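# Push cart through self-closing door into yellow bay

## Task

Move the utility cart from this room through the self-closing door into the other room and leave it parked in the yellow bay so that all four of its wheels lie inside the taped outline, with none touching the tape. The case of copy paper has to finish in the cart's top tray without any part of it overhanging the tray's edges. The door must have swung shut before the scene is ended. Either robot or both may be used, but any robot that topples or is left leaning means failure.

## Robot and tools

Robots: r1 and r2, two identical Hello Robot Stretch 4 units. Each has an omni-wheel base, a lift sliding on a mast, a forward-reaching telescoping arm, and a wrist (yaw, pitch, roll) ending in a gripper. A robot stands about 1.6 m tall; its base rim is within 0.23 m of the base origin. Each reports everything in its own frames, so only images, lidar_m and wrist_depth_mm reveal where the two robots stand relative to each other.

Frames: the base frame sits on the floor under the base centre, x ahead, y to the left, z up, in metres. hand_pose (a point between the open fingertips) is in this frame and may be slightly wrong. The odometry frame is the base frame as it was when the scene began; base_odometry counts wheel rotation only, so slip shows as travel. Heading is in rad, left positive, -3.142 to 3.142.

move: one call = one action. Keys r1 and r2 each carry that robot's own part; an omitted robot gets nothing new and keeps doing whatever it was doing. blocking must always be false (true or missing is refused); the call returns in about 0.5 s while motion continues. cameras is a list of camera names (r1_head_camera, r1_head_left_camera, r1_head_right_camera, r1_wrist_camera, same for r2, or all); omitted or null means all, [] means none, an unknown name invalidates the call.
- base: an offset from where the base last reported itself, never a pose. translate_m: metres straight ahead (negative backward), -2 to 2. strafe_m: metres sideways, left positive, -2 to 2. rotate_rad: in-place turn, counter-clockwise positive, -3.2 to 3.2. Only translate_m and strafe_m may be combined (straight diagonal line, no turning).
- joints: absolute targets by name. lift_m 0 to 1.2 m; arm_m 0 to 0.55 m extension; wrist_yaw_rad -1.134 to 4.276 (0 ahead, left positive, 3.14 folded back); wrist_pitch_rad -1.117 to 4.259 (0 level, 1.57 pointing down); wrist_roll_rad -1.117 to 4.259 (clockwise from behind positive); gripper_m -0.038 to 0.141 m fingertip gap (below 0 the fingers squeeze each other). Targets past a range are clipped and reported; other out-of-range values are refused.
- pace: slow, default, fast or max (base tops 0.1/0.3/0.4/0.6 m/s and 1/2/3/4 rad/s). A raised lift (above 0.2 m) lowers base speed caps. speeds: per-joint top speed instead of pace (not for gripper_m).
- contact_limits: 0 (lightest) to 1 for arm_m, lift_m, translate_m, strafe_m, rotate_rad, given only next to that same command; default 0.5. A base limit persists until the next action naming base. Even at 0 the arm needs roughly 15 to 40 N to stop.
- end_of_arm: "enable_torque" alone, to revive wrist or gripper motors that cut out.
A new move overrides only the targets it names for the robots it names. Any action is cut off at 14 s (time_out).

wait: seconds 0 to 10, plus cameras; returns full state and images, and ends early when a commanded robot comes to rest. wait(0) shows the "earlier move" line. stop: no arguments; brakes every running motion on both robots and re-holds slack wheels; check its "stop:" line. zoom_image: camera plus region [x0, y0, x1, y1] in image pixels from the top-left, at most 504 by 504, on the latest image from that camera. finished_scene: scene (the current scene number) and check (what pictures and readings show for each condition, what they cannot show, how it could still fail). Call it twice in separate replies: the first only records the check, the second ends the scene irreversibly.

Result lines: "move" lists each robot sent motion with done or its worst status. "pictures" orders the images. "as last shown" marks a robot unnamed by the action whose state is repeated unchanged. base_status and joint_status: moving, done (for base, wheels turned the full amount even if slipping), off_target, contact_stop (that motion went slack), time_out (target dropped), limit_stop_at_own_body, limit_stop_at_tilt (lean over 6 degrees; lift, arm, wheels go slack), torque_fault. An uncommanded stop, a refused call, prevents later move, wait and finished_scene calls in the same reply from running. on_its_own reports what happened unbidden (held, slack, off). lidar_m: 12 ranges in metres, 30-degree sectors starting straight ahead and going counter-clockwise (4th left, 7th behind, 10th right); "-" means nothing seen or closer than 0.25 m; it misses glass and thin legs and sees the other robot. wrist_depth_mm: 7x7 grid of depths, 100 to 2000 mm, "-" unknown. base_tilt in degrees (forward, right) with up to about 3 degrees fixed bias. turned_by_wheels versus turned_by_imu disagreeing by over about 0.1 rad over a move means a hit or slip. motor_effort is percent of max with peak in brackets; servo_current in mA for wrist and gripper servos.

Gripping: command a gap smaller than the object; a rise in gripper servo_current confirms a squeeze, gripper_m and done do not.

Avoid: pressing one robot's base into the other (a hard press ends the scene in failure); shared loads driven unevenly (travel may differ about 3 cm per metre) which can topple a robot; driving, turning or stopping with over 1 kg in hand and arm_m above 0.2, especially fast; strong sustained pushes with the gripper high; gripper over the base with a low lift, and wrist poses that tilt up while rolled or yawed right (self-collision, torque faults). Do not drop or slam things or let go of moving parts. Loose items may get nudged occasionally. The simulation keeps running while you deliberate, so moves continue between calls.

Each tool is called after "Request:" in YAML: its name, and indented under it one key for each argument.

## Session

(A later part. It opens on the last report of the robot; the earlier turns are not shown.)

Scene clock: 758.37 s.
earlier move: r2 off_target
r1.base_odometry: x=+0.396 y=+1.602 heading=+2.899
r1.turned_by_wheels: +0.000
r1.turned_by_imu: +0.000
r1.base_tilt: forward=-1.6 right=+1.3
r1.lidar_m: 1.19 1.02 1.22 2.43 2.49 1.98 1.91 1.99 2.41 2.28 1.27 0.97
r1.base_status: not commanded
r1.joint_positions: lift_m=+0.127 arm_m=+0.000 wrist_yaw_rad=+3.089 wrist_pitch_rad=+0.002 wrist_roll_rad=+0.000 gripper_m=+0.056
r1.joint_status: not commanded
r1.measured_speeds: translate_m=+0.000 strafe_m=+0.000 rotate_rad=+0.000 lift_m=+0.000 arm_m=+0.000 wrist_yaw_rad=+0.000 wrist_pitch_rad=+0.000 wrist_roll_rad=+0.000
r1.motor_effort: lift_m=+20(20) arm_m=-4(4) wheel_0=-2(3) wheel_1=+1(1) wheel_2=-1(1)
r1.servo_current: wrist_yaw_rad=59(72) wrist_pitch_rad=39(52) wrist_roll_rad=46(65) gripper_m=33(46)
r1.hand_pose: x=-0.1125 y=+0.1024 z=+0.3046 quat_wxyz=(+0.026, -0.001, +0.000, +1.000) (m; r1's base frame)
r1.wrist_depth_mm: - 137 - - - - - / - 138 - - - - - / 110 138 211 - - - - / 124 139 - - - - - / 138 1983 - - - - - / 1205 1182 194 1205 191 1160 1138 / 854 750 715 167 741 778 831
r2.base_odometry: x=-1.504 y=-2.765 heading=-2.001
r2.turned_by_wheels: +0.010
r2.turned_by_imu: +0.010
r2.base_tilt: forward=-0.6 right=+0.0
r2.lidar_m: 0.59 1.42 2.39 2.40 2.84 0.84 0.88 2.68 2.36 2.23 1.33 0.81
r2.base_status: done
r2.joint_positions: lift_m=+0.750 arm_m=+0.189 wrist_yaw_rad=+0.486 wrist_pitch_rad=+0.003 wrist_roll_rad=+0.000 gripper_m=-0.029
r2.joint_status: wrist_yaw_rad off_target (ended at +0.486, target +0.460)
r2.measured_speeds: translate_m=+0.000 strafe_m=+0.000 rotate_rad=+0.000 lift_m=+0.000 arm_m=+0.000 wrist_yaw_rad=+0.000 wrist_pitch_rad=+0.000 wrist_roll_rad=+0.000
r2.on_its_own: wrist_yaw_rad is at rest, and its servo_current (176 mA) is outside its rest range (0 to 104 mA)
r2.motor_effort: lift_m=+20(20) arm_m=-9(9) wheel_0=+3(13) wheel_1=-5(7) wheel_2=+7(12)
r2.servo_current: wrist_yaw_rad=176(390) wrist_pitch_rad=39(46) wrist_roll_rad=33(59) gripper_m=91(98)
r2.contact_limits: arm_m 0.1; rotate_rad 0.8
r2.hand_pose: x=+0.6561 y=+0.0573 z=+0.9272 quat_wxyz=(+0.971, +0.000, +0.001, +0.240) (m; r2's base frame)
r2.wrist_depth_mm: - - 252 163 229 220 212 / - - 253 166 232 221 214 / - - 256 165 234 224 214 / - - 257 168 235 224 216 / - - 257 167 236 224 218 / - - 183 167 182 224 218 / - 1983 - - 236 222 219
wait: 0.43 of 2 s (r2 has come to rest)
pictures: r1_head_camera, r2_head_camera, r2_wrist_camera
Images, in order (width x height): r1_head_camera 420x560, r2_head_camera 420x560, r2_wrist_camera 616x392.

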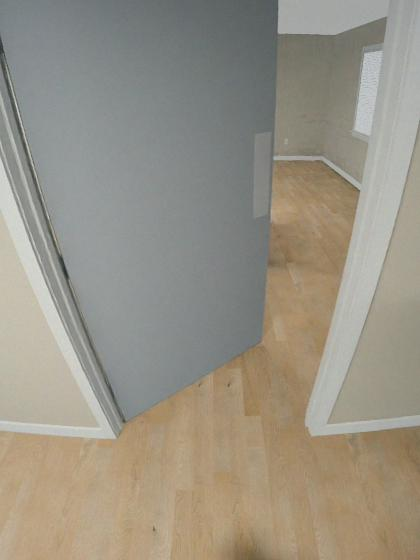

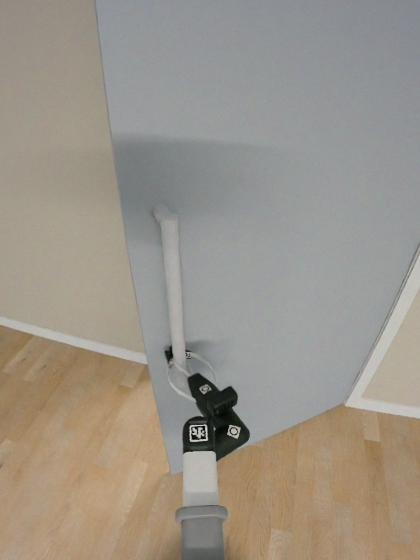

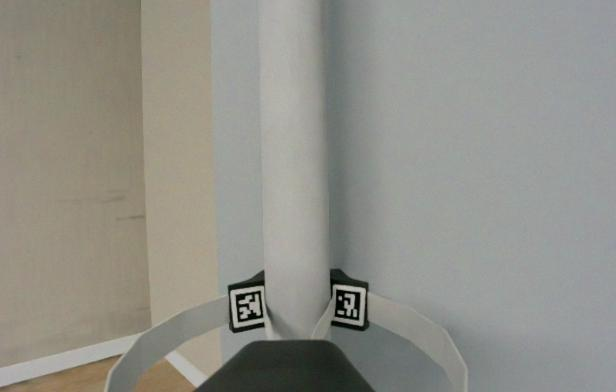

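Request:
move:
  blocking: false
  r2: {"base": {"rotate_rad": 0.1}, "joints": {"wrist_yaw_rad": 0.27}, "pace": "slow", "speeds": {"wrist_yaw_rad": 0.4}, "contact_limits": {"rotate_rad": 0.8}}
  cameras: []

Request:
wait:
  seconds: 2
  cameras: ["r2_wrist_camera"]

Scene clock: 766.20 s.
move: r2 moving
r1.base_odometry: x=+0.396 y=+1.602 heading=+2.899
r1.turned_by_wheels: +0.000
r1.turned_by_imu: +0.000
r1.base_tilt: forward=-1.6 right=+1.3
r1.lidar_m: 1.17 1.03 1.23 2.40 2.51 2.00 1.90 2.01 2.42 2.29 1.27 0.97
r1.base_status: not commanded
r1.joint_positions: lift_m=+0.127 arm_m=+0.000 wrist_yaw_rad=+3.089 wrist_pitch_rad=+0.002 wrist_roll_rad=+0.000 gripper_m=+0.056
r1.joint_status: not commanded
r1.measured_speeds: translate_m=+0.000 strafe_m=+0.000 rotate_rad=+0.000 lift_m=+0.000 arm_m=+0.000 wrist_yaw_rad=+0.000 wrist_pitch_rad=+0.000 wrist_roll_rad=+0.000
r1.motor_effort: lift_m=+20(20) arm_m=-4(4) wheel_0=-3(3) wheel_1=+0(1) wheel_2=-1(1)
r1.servo_current: wrist_yaw_rad=39(59) wrist_pitch_rad=46(46) wrist_roll_rad=46(59) gripper_m=33(46)
r1.hand_pose: x=-0.1125 y=+0.1024 z=+0.3046 quat_wxyz=(+0.026, -0.001, +0.000, +1.000) (m; r1's base frame)
r1.wrist_depth_mm: - 137 - - - - - / - 138 - - - - - / 110 138 211 - - - - / 124 139 - - - - - / 138 1983 - - - - - / 1205 1182 195 1182 191 1160 1138 / 854 759 715 167 750 778 809
r2.base_odometry: x=-1.505 y=-2.765 heading=-1.910
r2.turned_by_wheels: +0.091
r2.turned_by_imu: +0.089
r2.base_tilt: forward=-0.6 right=+0.1
r2.lidar_m: 0.60 1.51 2.39 2.43 3.04 0.84 0.91 2.55 2.34 1.95 1.26 0.76
r2.base_status: rotate_rad moving
r2.joint_positions: lift_m=+0.750 arm_m=+0.189 wrist_yaw_rad=+0.305 wrist_pitch_rad=+0.003 wrist_roll_rad=+0.000 gripper_m=-0.029
r2.joint_status: wrist_yaw_rad moving
r2.measured_speeds: translate_m=+0.000 strafe_m=-0.001 rotate_rad=+0.149 lift_m=+0.000 arm_m=+0.000 wrist_yaw_rad=-0.393 wrist_pitch_rad=+0.000 wrist_roll_rad=+0.000
r2.motor_effort: lift_m=+20(20) arm_m=-10(10) wheel_0=-5(8) wheel_1=-7(8) wheel_2=+4(6)
r2.servo_current: wrist_yaw_rad=85(260) wrist_pitch_rad=39(46) wrist_roll_rad=59(65) gripper_m=91(98)
r2.contact_limits: arm_m 0.1; rotate_rad 0.8
r2.hand_pose: x=+0.6616 y=+0.0033 z=+0.9272 quat_wxyz=(+0.988, +0.000, +0.001, +0.152) (m; r2's base frame)
r2.wrist_depth_mm: - - 247 164 236 229 224 / - - 248 165 236 229 224 / - - 250 165 238 230 226 / - - 251 167 239 233 228 / - - 253 168 240 234 229 / - - 183 168 180 236 230 / - 1863 - - 242 234 232
pictures: none
No camera images: "cameras" was empty.

Scene clock: 766.63 s.
earlier move: r2 done
r1.base_odometry: x=+0.396 y=+1.602 heading=+2.899
r1.turned_by_wheels: +0.000
r1.turned_by_imu: +0.000
r1.base_tilt: forward=-1.6 right=+1.3
r1.lidar_m: 1.18 1.03 1.22 2.41 2.49 2.01 1.91 2.02 2.41 2.30 1.26 0.96
r1.base_status: not commanded
r1.joint_positions: lift_m=+0.127 arm_m=+0.000 wrist_yaw_rad=+3.089 wrist_pitch_rad=+0.002 wrist_roll_rad=+0.000 gripper_m=+0.056
r1.joint_status: not commanded
r1.measured_speeds: translate_m=+0.000 strafe_m=+0.000 rotate_rad=+0.000 lift_m=+0.000 arm_m=+0.000 wrist_yaw_rad=+0.000 wrist_pitch_rad=+0.000 wrist_roll_rad=+0.000
r1.motor_effort: lift_m=+20(20) arm_m=-4(4) wheel_0=-3(3) wheel_1=+0(1) wheel_2=-1(1)
r1.servo_current: wrist_yaw_rad=39(59) wrist_pitch_rad=46(46) wrist_roll_rad=46(65) gripper_m=46(46)
r1.hand_pose: x=-0.1125 y=+0.1024 z=+0.3046 quat_wxyz=(+0.026, -0.001, +0.000, +1.000) (m; r1's base frame)
r1.wrist_depth_mm: - 137 - - - - - / - 137 - - - - - / 110 138 212 - - - - / 124 139 - - - - - / 138 1983 - - - - - / 1182 1205 195 1205 190 1160 1138 / 842 741 699 167 750 778 820
r2.base_odometry: x=-1.504 y=-2.765 heading=-1.902
r2.turned_by_wheels: +0.008
r2.turned_by_imu: +0.008
r2.base_tilt: forward=-0.6 right=+0.1
r2.lidar_m: 0.59 1.53 2.38 2.41 3.06 0.83 0.93 2.55 2.35 1.95 1.28 0.77
r2.base_status: done
r2.joint_positions: lift_m=+0.750 arm_m=+0.189 wrist_yaw_rad=+0.283 wrist_pitch_rad=+0.003 wrist_roll_rad=+0.000 gripper_m=-0.029
r2.joint_status: all done
r2.measured_speeds: translate_m=+0.000 strafe_m=+0.000 rotate_rad=+0.000 lift_m=+0.000 arm_m=+0.000 wrist_yaw_rad=+0.000 wrist_pitch_rad=+0.000 wrist_roll_rad=+0.000
r2.motor_effort: lift_m=+20(20) arm_m=-10(10) wheel_0=-4(8) wheel_1=-6(8) wheel_2=+3(6)
r2.servo_current: wrist_yaw_rad=72(260) wrist_pitch_rad=46(46) wrist_roll_rad=46(65) gripper_m=98(98)
r2.contact_limits: arm_m 0.1; rotate_rad 0.8
r2.hand_pose: x=+0.6616 y=-0.0034 z=+0.9272 quat_wxyz=(+0.990, +0.000, +0.001, +0.141) (m; r2's base frame)
r2.wrist_depth_mm: - - 247 163 236 231 227 / - - 248 165 236 231 228 / - - 251 166 239 234 229 / - - 250 167 241 236 230 / - - 253 168 242 237 233 / - - 183 167 181 237 234 / 1808 1808 - - 243 237 235
wait: 0.43 of 2 s (r2 has come to rest)
pictures: r2_wrist_camera
Images, in order (width x height): r2_wrist_camera 616x392.

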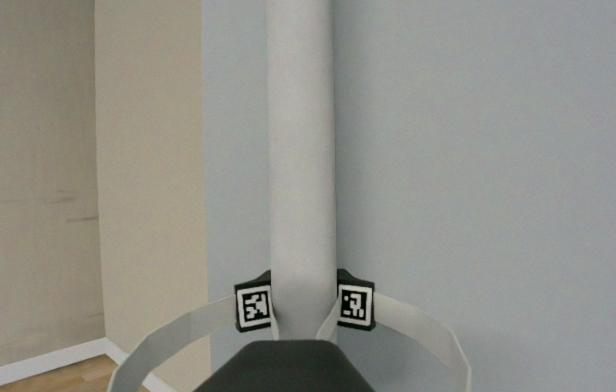

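Request:
move:
  blocking: false
  r2: {"base": {"rotate_rad": 0.2}, "joints": {"wrist_yaw_rad": -0.18, "arm_m": 0.205}, "pace": "slow", "speeds": {"wrist_yaw_rad": 0.45, "arm_m": 0.02}, "contact_limits": {"rotate_rad": 0.8}}
  cameras: []

Request:
wait:
  seconds: 2
  cameras: ["r2_wrist_camera", "r2_head_camera", "r1_head_camera"]

Scene clock: 784.30 s.
move: r2 moving
r1.base_odometry: x=+0.396 y=+1.602 heading=+2.899
r1.turned_by_wheels: +0.000
r1.turned_by_imu: +0.000
r1.base_tilt: forward=-1.6 right=+1.2
r1.lidar_m: 1.19 1.02 1.22 2.41 2.51 1.97 1.91 2.01 2.41 2.27 1.27 0.97
r1.base_status: not commanded
r1.joint_positions: lift_m=+0.127 arm_m=+0.000 wrist_yaw_rad=+3.089 wrist_pitch_rad=+0.002 wrist_roll_rad=+0.000 gripper_m=+0.056
r1.joint_status: not commanded
r1.measured_speeds: translate_m=+0.000 strafe_m=+0.000 rotate_rad=+0.000 lift_m=+0.000 arm_m=+0.000 wrist_yaw_rad=+0.000 wrist_pitch_rad=+0.000 wrist_roll_rad=+0.000
r1.motor_effort: lift_m=+20(20) arm_m=-4(4) wheel_0=-3(3) wheel_1=+1(1) wheel_2=-1(1)
r1.servo_current: wrist_yaw_rad=52(65) wrist_pitch_rad=46(46) wrist_roll_rad=39(59) gripper_m=39(46)
r1.hand_pose: x=-0.1125 y=+0.1024 z=+0.3046 quat_wxyz=(+0.026, -0.001, +0.000, +1.000) (m; r1's base frame)
r1.wrist_depth_mm: - 137 - - - - - / - 137 - - - - - / 110 138 211 - - - - / 124 139 - - - - - / 138 1983 - - - - - / 1205 1182 195 1182 191 1160 1138 / 842 750 699 167 750 778 820
r2.base_odometry: x=-1.505 y=-2.765 heading=-1.781
r2.turned_by_wheels: +0.121
r2.turned_by_imu: +0.117
r2.base_tilt: forward=-0.6 right=+0.1
r2.lidar_m: 0.59 1.67 2.39 2.48 3.35 0.86 0.96 2.45 2.34 1.68 1.05 0.72
r2.base_status: rotate_rad moving
r2.joint_positions: lift_m=+0.750 arm_m=+0.199 wrist_yaw_rad=+0.080 wrist_pitch_rad=+0.003 wrist_roll_rad=+0.000 gripper_m=-0.029
r2.joint_status: arm_m moving; wrist_yaw_rad moving
r2.measured_speeds: translate_m=-0.002 strafe_m=-0.001 rotate_rad=+0.399 lift_m=+0.000 arm_m=+0.021 wrist_yaw_rad=-0.532 wrist_pitch_rad=+0.000 wrist_roll_rad=+0.000
r2.motor_effort: lift_m=+20(20) arm_m=-1(6) wheel_0=-17(17) wheel_1=-11(12) wheel_2=-5(5)
r2.servo_current: wrist_yaw_rad=52(195) wrist_pitch_rad=39(46) wrist_roll_rad=46(65) gripper_m=98(98)
r2.contact_limits: rotate_rad 0.8
r2.hand_pose: x=+0.6639 y=-0.0640 z=+0.9272 quat_wxyz=(+0.999, +0.000, +0.001, +0.040) (m; r2's base frame)
r2.wrist_depth_mm: - - 240 163 241 241 241 / 1863 - 242 164 242 242 243 / 1863 - 244 165 243 244 244 / 1863 - 245 166 247 245 246 / 1863 - 246 167 247 247 248 / 1863 - 183 167 180 249 249 / - 126 249 - 249 250 250
pictures: none
No camera images: "cameras" was empty.

Scene clock: 785.20 s.
earlier move: r2 done
r1.base_odometry: x=+0.396 y=+1.602 heading=+2.899
r1.turned_by_wheels: +0.000
r1.turned_by_imu: +0.000
r1.base_tilt: forward=-1.6 right=+1.2
r1.lidar_m: 1.19 1.03 1.24 2.40 2.52 2.01 1.90 2.01 2.43 2.27 1.30 0.97
r1.base_status: not commanded
r1.joint_positions: lift_m=+0.127 arm_m=+0.000 wrist_yaw_rad=+3.089 wrist_pitch_rad=+0.002 wrist_roll_rad=+0.000 gripper_m=+0.056
r1.joint_status: not commanded
r1.measured_speeds: translate_m=+0.000 strafe_m=+0.000 rotate_rad=+0.000 lift_m=+0.000 arm_m=+0.000 wrist_yaw_rad=+0.000 wrist_pitch_rad=+0.000 wrist_roll_rad=+0.000
r1.motor_effort: lift_m=+20(20) arm_m=-4(4) wheel_0=-3(3) wheel_1=+0(1) wheel_2=-1(1)
r1.servo_current: wrist_yaw_rad=39(65) wrist_pitch_rad=39(52) wrist_roll_rad=46(59) gripper_m=46(46)
r1.hand_pose: x=-0.1125 y=+0.1024 z=+0.3046 quat_wxyz=(+0.026, -0.001, +0.000, +1.000) (m; r1's base frame)
r1.wrist_depth_mm: - 137 - - - - - / - 137 - - - - - / 110 138 210 - - - - / 124 139 - - - - - / 137 1983 - - - - - / 1160 1182 195 1160 191 1160 1118 / 842 750 707 167 741 778 820
r2.base_odometry: x=-1.505 y=-2.765 heading=-1.703
r2.turned_by_wheels: +0.078
r2.turned_by_imu: +0.056
r2.base_tilt: forward=-0.6 right=+0.1
r2.lidar_m: 0.58 1.81 2.38 2.52 3.60 0.84 0.98 2.43 2.36 1.60 1.02 0.68
r2.base_status: done
r2.joint_positions: lift_m=+0.750 arm_m=+0.205 wrist_yaw_rad=-0.168 wrist_pitch_rad=+0.003 wrist_roll_rad=+0.000 gripper_m=-0.029
r2.joint_status: all done
r2.measured_speeds: translate_m=+0.000 strafe_m=+0.000 rotate_rad=+0.000 lift_m=+0.000 arm_m=+0.000 wrist_yaw_rad=+0.000 wrist_pitch_rad=+0.000 wrist_roll_rad=+0.000
r2.motor_effort: lift_m=+20(20) arm_m=-4(8) wheel_0=-11(31) wheel_1=-6(14) wheel_2=+0(11)
r2.servo_current: wrist_yaw_rad=78(195) wrist_pitch_rad=39(46) wrist_roll_rad=39(65) gripper_m=91(98)
r2.contact_limits: rotate_rad 0.8
r2.hand_pose: x=+0.6456 y=-0.1344 z=+0.9272 quat_wxyz=(+0.996, +0.000, +0.001, -0.084) (m; r2's base frame)
r2.wrist_depth_mm: - - 233 163 253 266 277 / - - 235 164 256 267 279 / - - 236 165 257 270 281 / - - 236 166 258 271 282 / - - 238 167 260 272 285 / - - 186 167 181 276 286 / - - 239 - 266 279 289
wait: 0.90 of 2 s (r2 has come to rest)
pictures: r1_head_camera, r2_head_camera, r2_wrist_camera
Images, in order (width x height): r1_head_camera 420x560, r2_head_camera 420x560, r2_wrist_camera 616x392.

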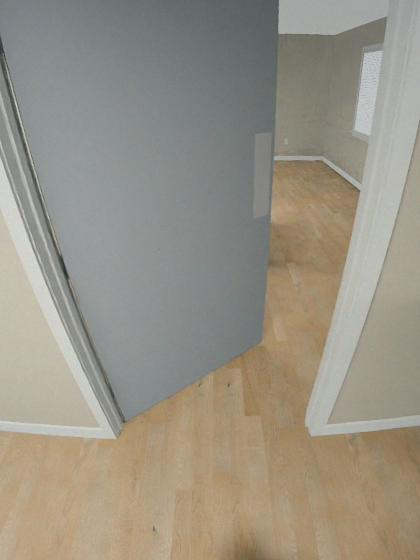

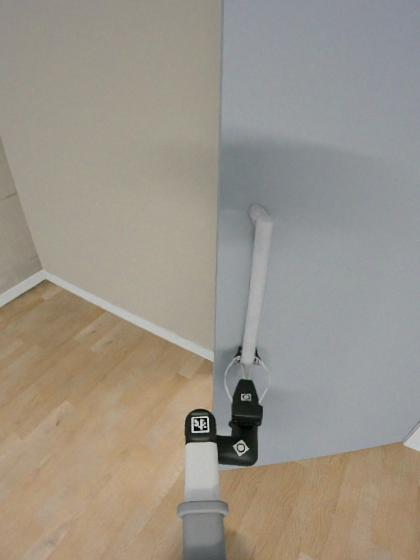

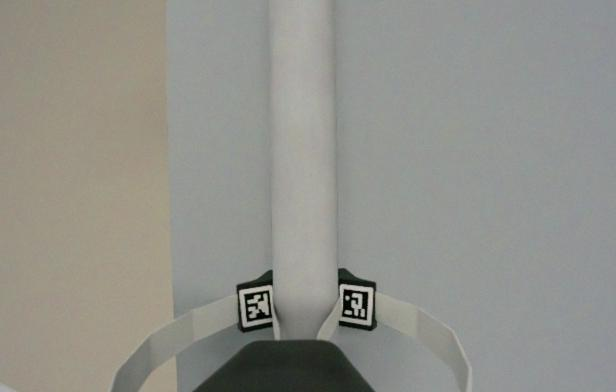

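Request:
move:
  blocking: false
  r2: {"base": {"translate_m": -0.174, "strafe_m": -0.092}, "joints": {"wrist_yaw_rad": 0.02}, "pace": "slow", "speeds": {"wrist_yaw_rad": 0.085}, "contact_limits": {"translate_m": 0.8}}
  cameras: []

Request:
wait:
  seconds: 4
  cameras: ["r2_wrist_camera", "r2_head_camera", "r1_head_camera"]

Scene clock: 801.17 s.
move: r2 moving
r1.base_odometry: x=+0.396 y=+1.602 heading=+2.899
r1.turned_by_wheels: +0.000
r1.turned_by_imu: +0.000
r1.base_tilt: forward=-1.6 right=+1.3
r1.lidar_m: 1.17 1.04 1.23 2.41 2.51 2.01 1.89 2.00 2.40 2.29 1.29 1.00
r1.base_status: not commanded
r1.joint_positions: lift_m=+0.127 arm_m=+0.000 wrist_yaw_rad=+3.089 wrist_pitch_rad=+0.002 wrist_roll_rad=+0.000 gripper_m=+0.056
r1.joint_status: not commanded
r1.measured_speeds: translate_m=+0.000 strafe_m=+0.000 rotate_rad=+0.000 lift_m=+0.000 arm_m=+0.000 wrist_yaw_rad=+0.000 wrist_pitch_rad=+0.000 wrist_roll_rad=+0.000
r1.motor_effort: lift_m=+20(20) arm_m=-4(4) wheel_0=-3(3) wheel_1=+0(1) wheel_2=-1(1)
r1.servo_current: wrist_yaw_rad=39(65) wrist_pitch_rad=39(46) wrist_roll_rad=46(59) gripper_m=39(46)
r1.hand_pose: x=-0.1125 y=+0.1024 z=+0.3046 quat_wxyz=(+0.026, -0.001, +0.000, +1.000) (m; r1's base frame)
r1.wrist_depth_mm: - 137 - - - - - / - 137 - - - - - / 110 138 211 - - - - / 124 139 - - - - - / 138 1921 - - - - - / 1205 1205 194 1182 190 1160 1138 / 842 759 715 167 741 778 820
r2.base_odometry: x=-1.510 y=-2.752 heading=-1.704
r2.turned_by_wheels: -0.001
r2.turned_by_imu: +0.000
r2.base_tilt: forward=-0.6 right=+0.1
r2.lidar_m: 0.61 1.79 2.40 2.57 3.64 0.82 1.00 2.41 2.33 1.62 1.00 0.69
r2.base_status: translate_m moving; strafe_m moving
r2.joint_positions: lift_m=+0.750 arm_m=+0.205 wrist_yaw_rad=-0.142 wrist_pitch_rad=+0.003 wrist_roll_rad=+0.000 gripper_m=-0.029
r2.joint_status: wrist_yaw_rad moving
r2.measured_speeds: translate_m=-0.049 strafe_m=-0.025 rotate_rad=+0.000 lift_m=+0.000 arm_m=+0.000 wrist_yaw_rad=+0.081 wrist_pitch_rad=+0.000 wrist_roll_rad=+0.000
r2.motor_effort: lift_m=+20(20) arm_m=-4(4) wheel_0=-9(14) wheel_1=-12(12) wheel_2=+16(16)
r2.servo_current: wrist_yaw_rad=65(98) wrist_pitch_rad=39(46) wrist_roll_rad=52(59) gripper_m=98(98)
r2.contact_limits: translate_m 0.8
r2.hand_pose: x=+0.6490 y=-0.1274 z=+0.9272 quat_wxyz=(+0.997, +0.000, +0.001, -0.071) (m; r2's base frame)
r2.wrist_depth_mm: - - 233 163 252 264 273 / - - 235 164 254 264 276 / - - 236 166 255 266 276 / - - 237 166 257 270 278 / - - 238 168 259 271 281 / - - 185 167 181 272 283 / - 124 239 - 264 276 286
pictures: none
No camera images: "cameras" was empty.

Scene clock: 803.80 s.
earlier move: r2 done
r1.base_odometry: x=+0.396 y=+1.602 heading=+2.899
r1.turned_by_wheels: +0.000
r1.turned_by_imu: +0.000
r1.base_tilt: forward=-1.6 right=+1.3
r1.lidar_m: 1.24 1.05 1.24 2.39 2.51 2.00 1.90 2.00 2.38 2.30 1.26 0.96
r1.base_status: not commanded
r1.joint_positions: lift_m=+0.127 arm_m=+0.000 wrist_yaw_rad=+3.089 wrist_pitch_rad=+0.002 wrist_roll_rad=+0.000 gripper_m=+0.056
r1.joint_status: not commanded
r1.measured_speeds: translate_m=+0.000 strafe_m=+0.000 rotate_rad=+0.000 lift_m=+0.000 arm_m=+0.000 wrist_yaw_rad=+0.000 wrist_pitch_rad=+0.000 wrist_roll_rad=+0.000
r1.motor_effort: lift_m=+20(20) arm_m=-4(4) wheel_0=-3(4) wheel_1=+0(1) wheel_2=-1(1)
r1.servo_current: wrist_yaw_rad=39(65) wrist_pitch_rad=39(46) wrist_roll_rad=39(72) gripper_m=39(46)
r1.hand_pose: x=-0.1125 y=+0.1024 z=+0.3046 quat_wxyz=(+0.026, -0.001, +0.000, +1.000) (m; r1's base frame)
r1.wrist_depth_mm: - 137 - - - - - / - 137 - - - - - / 110 137 211 - - - - / 124 139 - - - - - / 138 1983 - - - - - / 1160 1182 195 1182 191 1138 1160 / 831 750 715 167 750 768 809
r2.base_odometry: x=-1.573 y=-2.581 heading=-1.702
r2.turned_by_wheels: +0.002
r2.turned_by_imu: +0.003
r2.base_tilt: forward=-0.6 right=+0.1
r2.lidar_m: 0.59 1.93 2.54 2.73 0.79 0.76 2.99 2.25 2.18 1.71 1.21 0.75
r2.base_status: done
r2.joint_positions: lift_m=+0.750 arm_m=+0.205 wrist_yaw_rad=+0.029 wrist_pitch_rad=+0.003 wrist_roll_rad=+0.000 gripper_m=-0.029
r2.joint_status: all done
r2.measured_speeds: translate_m=+0.000 strafe_m=+0.000 rotate_rad=+0.000 lift_m=+0.000 arm_m=+0.000 wrist_yaw_rad=+0.000 wrist_pitch_rad=+0.000 wrist_roll_rad=+0.000
r2.motor_effort: lift_m=+20(20) arm_m=-4(4) wheel_0=+2(14) wheel_1=-3(12) wheel_2=+17(20)
r2.servo_current: wrist_yaw_rad=59(98) wrist_pitch_rad=39(46) wrist_roll_rad=52(65) gripper_m=91(98)
r2.contact_limits: translate_m 0.8
r2.hand_pose: x=+0.6667 y=-0.0791 z=+0.9272 quat_wxyz=(+1.000, +0.000, +0.001, +0.014) (m; r2's base frame)
r2.wrist_depth_mm: - - 236 163 250 259 266 / - - 237 165 252 259 268 / - - 238 166 255 263 270 / - - 239 167 255 264 272 / - - 241 167 256 266 272 / - - 187 170 182 267 276 / 1983 1921 242 - 260 270 277
wait: 2.63 of 4 s (r2 has come to rest)
pictures: r1_head_camera, r2_head_camera, r2_wrist_camera
Images, in order (width x height): r1_head_camera 420x560, r2_head_camera 420x560, r2_wrist_camera 616x392.

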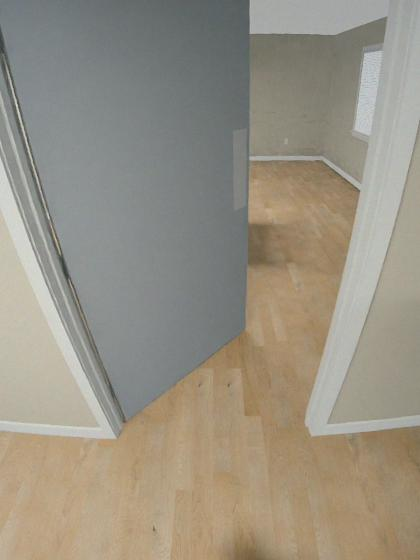

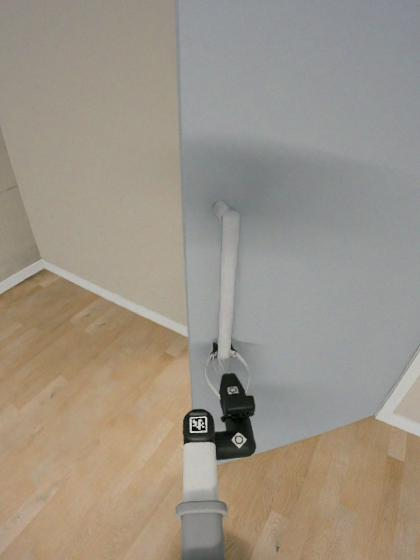

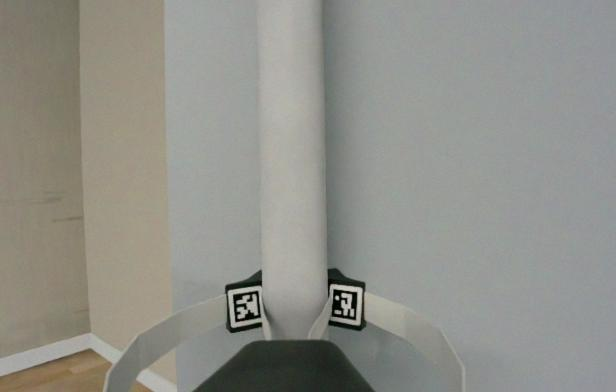

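Request:
move:
  blocking: false
  r2: {"base": {"rotate_rad": 0.15}, "joints": {"wrist_yaw_rad": -0.32, "arm_m": 0.229}, "pace": "slow", "speeds": {"wrist_yaw_rad": 0.45, "arm_m": 0.035}, "contact_limits": {"rotate_rad": 0.8}}
  cameras: []

Request:
wait:
  seconds: 2
  cameras: ["r2_wrist_camera"]

Scene clock: 818.90 s.
move: r2 moving
r1.base_odometry: x=+0.396 y=+1.602 heading=+2.899
r1.turned_by_wheels: +0.000
r1.turned_by_imu: +0.000
r1.base_tilt: forward=-1.6 right=+1.3
r1.lidar_m: 1.24 1.03 1.25 2.41 2.52 2.01 1.90 1.99 2.40 2.31 1.28 0.96
r1.base_status: not commanded
r1.joint_positions: lift_m=+0.127 arm_m=+0.000 wrist_yaw_rad=+3.089 wrist_pitch_rad=+0.002 wrist_roll_rad=+0.000 gripper_m=+0.056
r1.joint_status: not commanded
r1.measured_speeds: translate_m=+0.000 strafe_m=+0.000 rotate_rad=+0.000 lift_m=+0.000 arm_m=+0.000 wrist_yaw_rad=+0.000 wrist_pitch_rad=+0.000 wrist_roll_rad=+0.000
r1.motor_effort: lift_m=+20(20) arm_m=-4(4) wheel_0=-3(3) wheel_1=+0(1) wheel_2=-1(1)
r1.servo_current: wrist_yaw_rad=59(59) wrist_pitch_rad=39(46) wrist_roll_rad=39(65) gripper_m=33(46)
r1.hand_pose: x=-0.1125 y=+0.1024 z=+0.3046 quat_wxyz=(+0.026, -0.001, +0.000, +1.000) (m; r1's base frame)
r1.wrist_depth_mm: - 137 - - - - - / - 138 - - - - - / 110 138 211 - - - - / 124 139 - - - - - / 138 1983 - - - - - / 1160 1205 194 1182 191 1138 1118 / 854 750 707 167 741 768 831
r2.base_odometry: x=-1.573 y=-2.581 heading=-1.592
r2.turned_by_wheels: +0.110
r2.turned_by_imu: +0.107
r2.base_tilt: forward=-0.6 right=+0.1
r2.lidar_m: 0.60 2.21 2.56 2.83 0.79 0.78 2.74 2.23 2.16 1.58 1.06 0.71
r2.base_status: rotate_rad moving
r2.joint_positions: lift_m=+0.750 arm_m=+0.221 wrist_yaw_rad=-0.163 wrist_pitch_rad=+0.003 wrist_roll_rad=+0.000 gripper_m=-0.029
r2.joint_status: arm_m moving; wrist_yaw_rad moving
r2.measured_speeds: translate_m=+0.001 strafe_m=-0.001 rotate_rad=+0.285 lift_m=+0.000 arm_m=+0.035 wrist_yaw_rad=-0.529 wrist_pitch_rad=+0.000 wrist_roll_rad=+0.000
r2.motor_effort: lift_m=+20(20) arm_m=-1(7) wheel_0=-16(16) wheel_1=-8(10) wheel_2=-1(14)
r2.servo_current: wrist_yaw_rad=98(299) wrist_pitch_rad=39(46) wrist_roll_rad=52(59) gripper_m=98(98)
r2.contact_limits: rotate_rad 0.8
r2.hand_pose: x=+0.6624 y=-0.1330 z=+0.9272 quat_wxyz=(+0.997, +0.000, +0.001, -0.081) (m; r2's base frame)
r2.wrist_depth_mm: - - 232 164 256 274 287 / 1921 - 233 166 258 274 287 / 1921 - 235 167 259 276 290 / 1983 - 235 166 260 278 293 / 1983 - 236 169 265 278 294 / - - 184 168 182 282 294 / 1863 121 236 - 271 278 300
pictures: none
No camera images: "cameras" was empty.

Scene clock: 819.80 s.
earlier move: r2 done
r1.base_odometry: x=+0.396 y=+1.602 heading=+2.899
r1.turned_by_wheels: +0.000
r1.turned_by_imu: +0.000
r1.base_tilt: forward=-1.6 right=+1.2
r1.lidar_m: 1.27 1.03 1.24 2.41 2.50 1.98 1.90 1.98 2.41 2.28 1.25 0.97
r1.base_status: not commanded
r1.joint_positions: lift_m=+0.127 arm_m=+0.000 wrist_yaw_rad=+3.089 wrist_pitch_rad=+0.002 wrist_roll_rad=+0.000 gripper_m=+0.056
r1.joint_status: not commanded
r1.measured_speeds: translate_m=+0.000 strafe_m=+0.000 rotate_rad=+0.000 lift_m=+0.000 arm_m=+0.000 wrist_yaw_rad=+0.000 wrist_pitch_rad=+0.000 wrist_roll_rad=+0.000
r1.motor_effort: lift_m=+20(20) arm_m=-4(4) wheel_0=-3(4) wheel_1=+0(1) wheel_2=-1(1)
r1.servo_current: wrist_yaw_rad=65(65) wrist_pitch_rad=39(46) wrist_roll_rad=59(65) gripper_m=39(46)
r1.hand_pose: x=-0.1125 y=+0.1024 z=+0.3046 quat_wxyz=(+0.026, -0.001, +0.000, +1.000) (m; r1's base frame)
r1.wrist_depth_mm: - 137 - - - - - / - 138 - - - - - / 110 138 211 - - - - / 125 139 - - - - - / 138 1983 - - - - - / 1205 1205 194 1182 191 1182 1160 / 854 750 707 167 741 778 820
r2.base_odometry: x=-1.573 y=-2.581 heading=-1.554
r2.turned_by_wheels: +0.038
r2.turned_by_imu: +0.037
r2.base_tilt: forward=-0.6 right=+0.1
r2.lidar_m: 0.62 2.34 2.54 2.89 0.77 0.79 2.64 2.21 2.16 1.53 1.02 0.63
r2.base_status: done
r2.joint_positions: lift_m=+0.750 arm_m=+0.229 wrist_yaw_rad=-0.309 wrist_pitch_rad=+0.003 wrist_roll_rad=+0.000 gripper_m=-0.029
r2.joint_status: all done
r2.measured_speeds: translate_m=+0.000 strafe_m=+0.000 rotate_rad=+0.000 lift_m=+0.000 arm_m=+0.000 wrist_yaw_rad=+0.000 wrist_pitch_rad=+0.000 wrist_roll_rad=+0.000
r2.motor_effort: lift_m=+20(20) arm_m=-4(7) wheel_0=-12(21) wheel_1=-7(11) wheel_2=-1(14)
r2.servo_current: wrist_yaw_rad=59(299) wrist_pitch_rad=39(46) wrist_roll_rad=46(59) gripper_m=91(98)
r2.contact_limits: rotate_rad 0.8
r2.hand_pose: x=+0.6480 y=-0.1710 z=+0.9272 quat_wxyz=(+0.988, +0.000, +0.001, -0.154) (m; r2's base frame)
r2.wrist_depth_mm: - - 229 163 270 297 325 / - 219 229 165 270 298 329 / - 220 230 166 272 300 324 / - 220 232 167 273 301 329 / - 222 233 167 274 301 334 / - 221 187 168 180 310 334 / - - 232 - 283 317 340
wait: 0.90 of 2 s (r2 has come to rest)
pictures: r2_wrist_camera
Images, in order (width x height): r2_wrist_camera 616x392.

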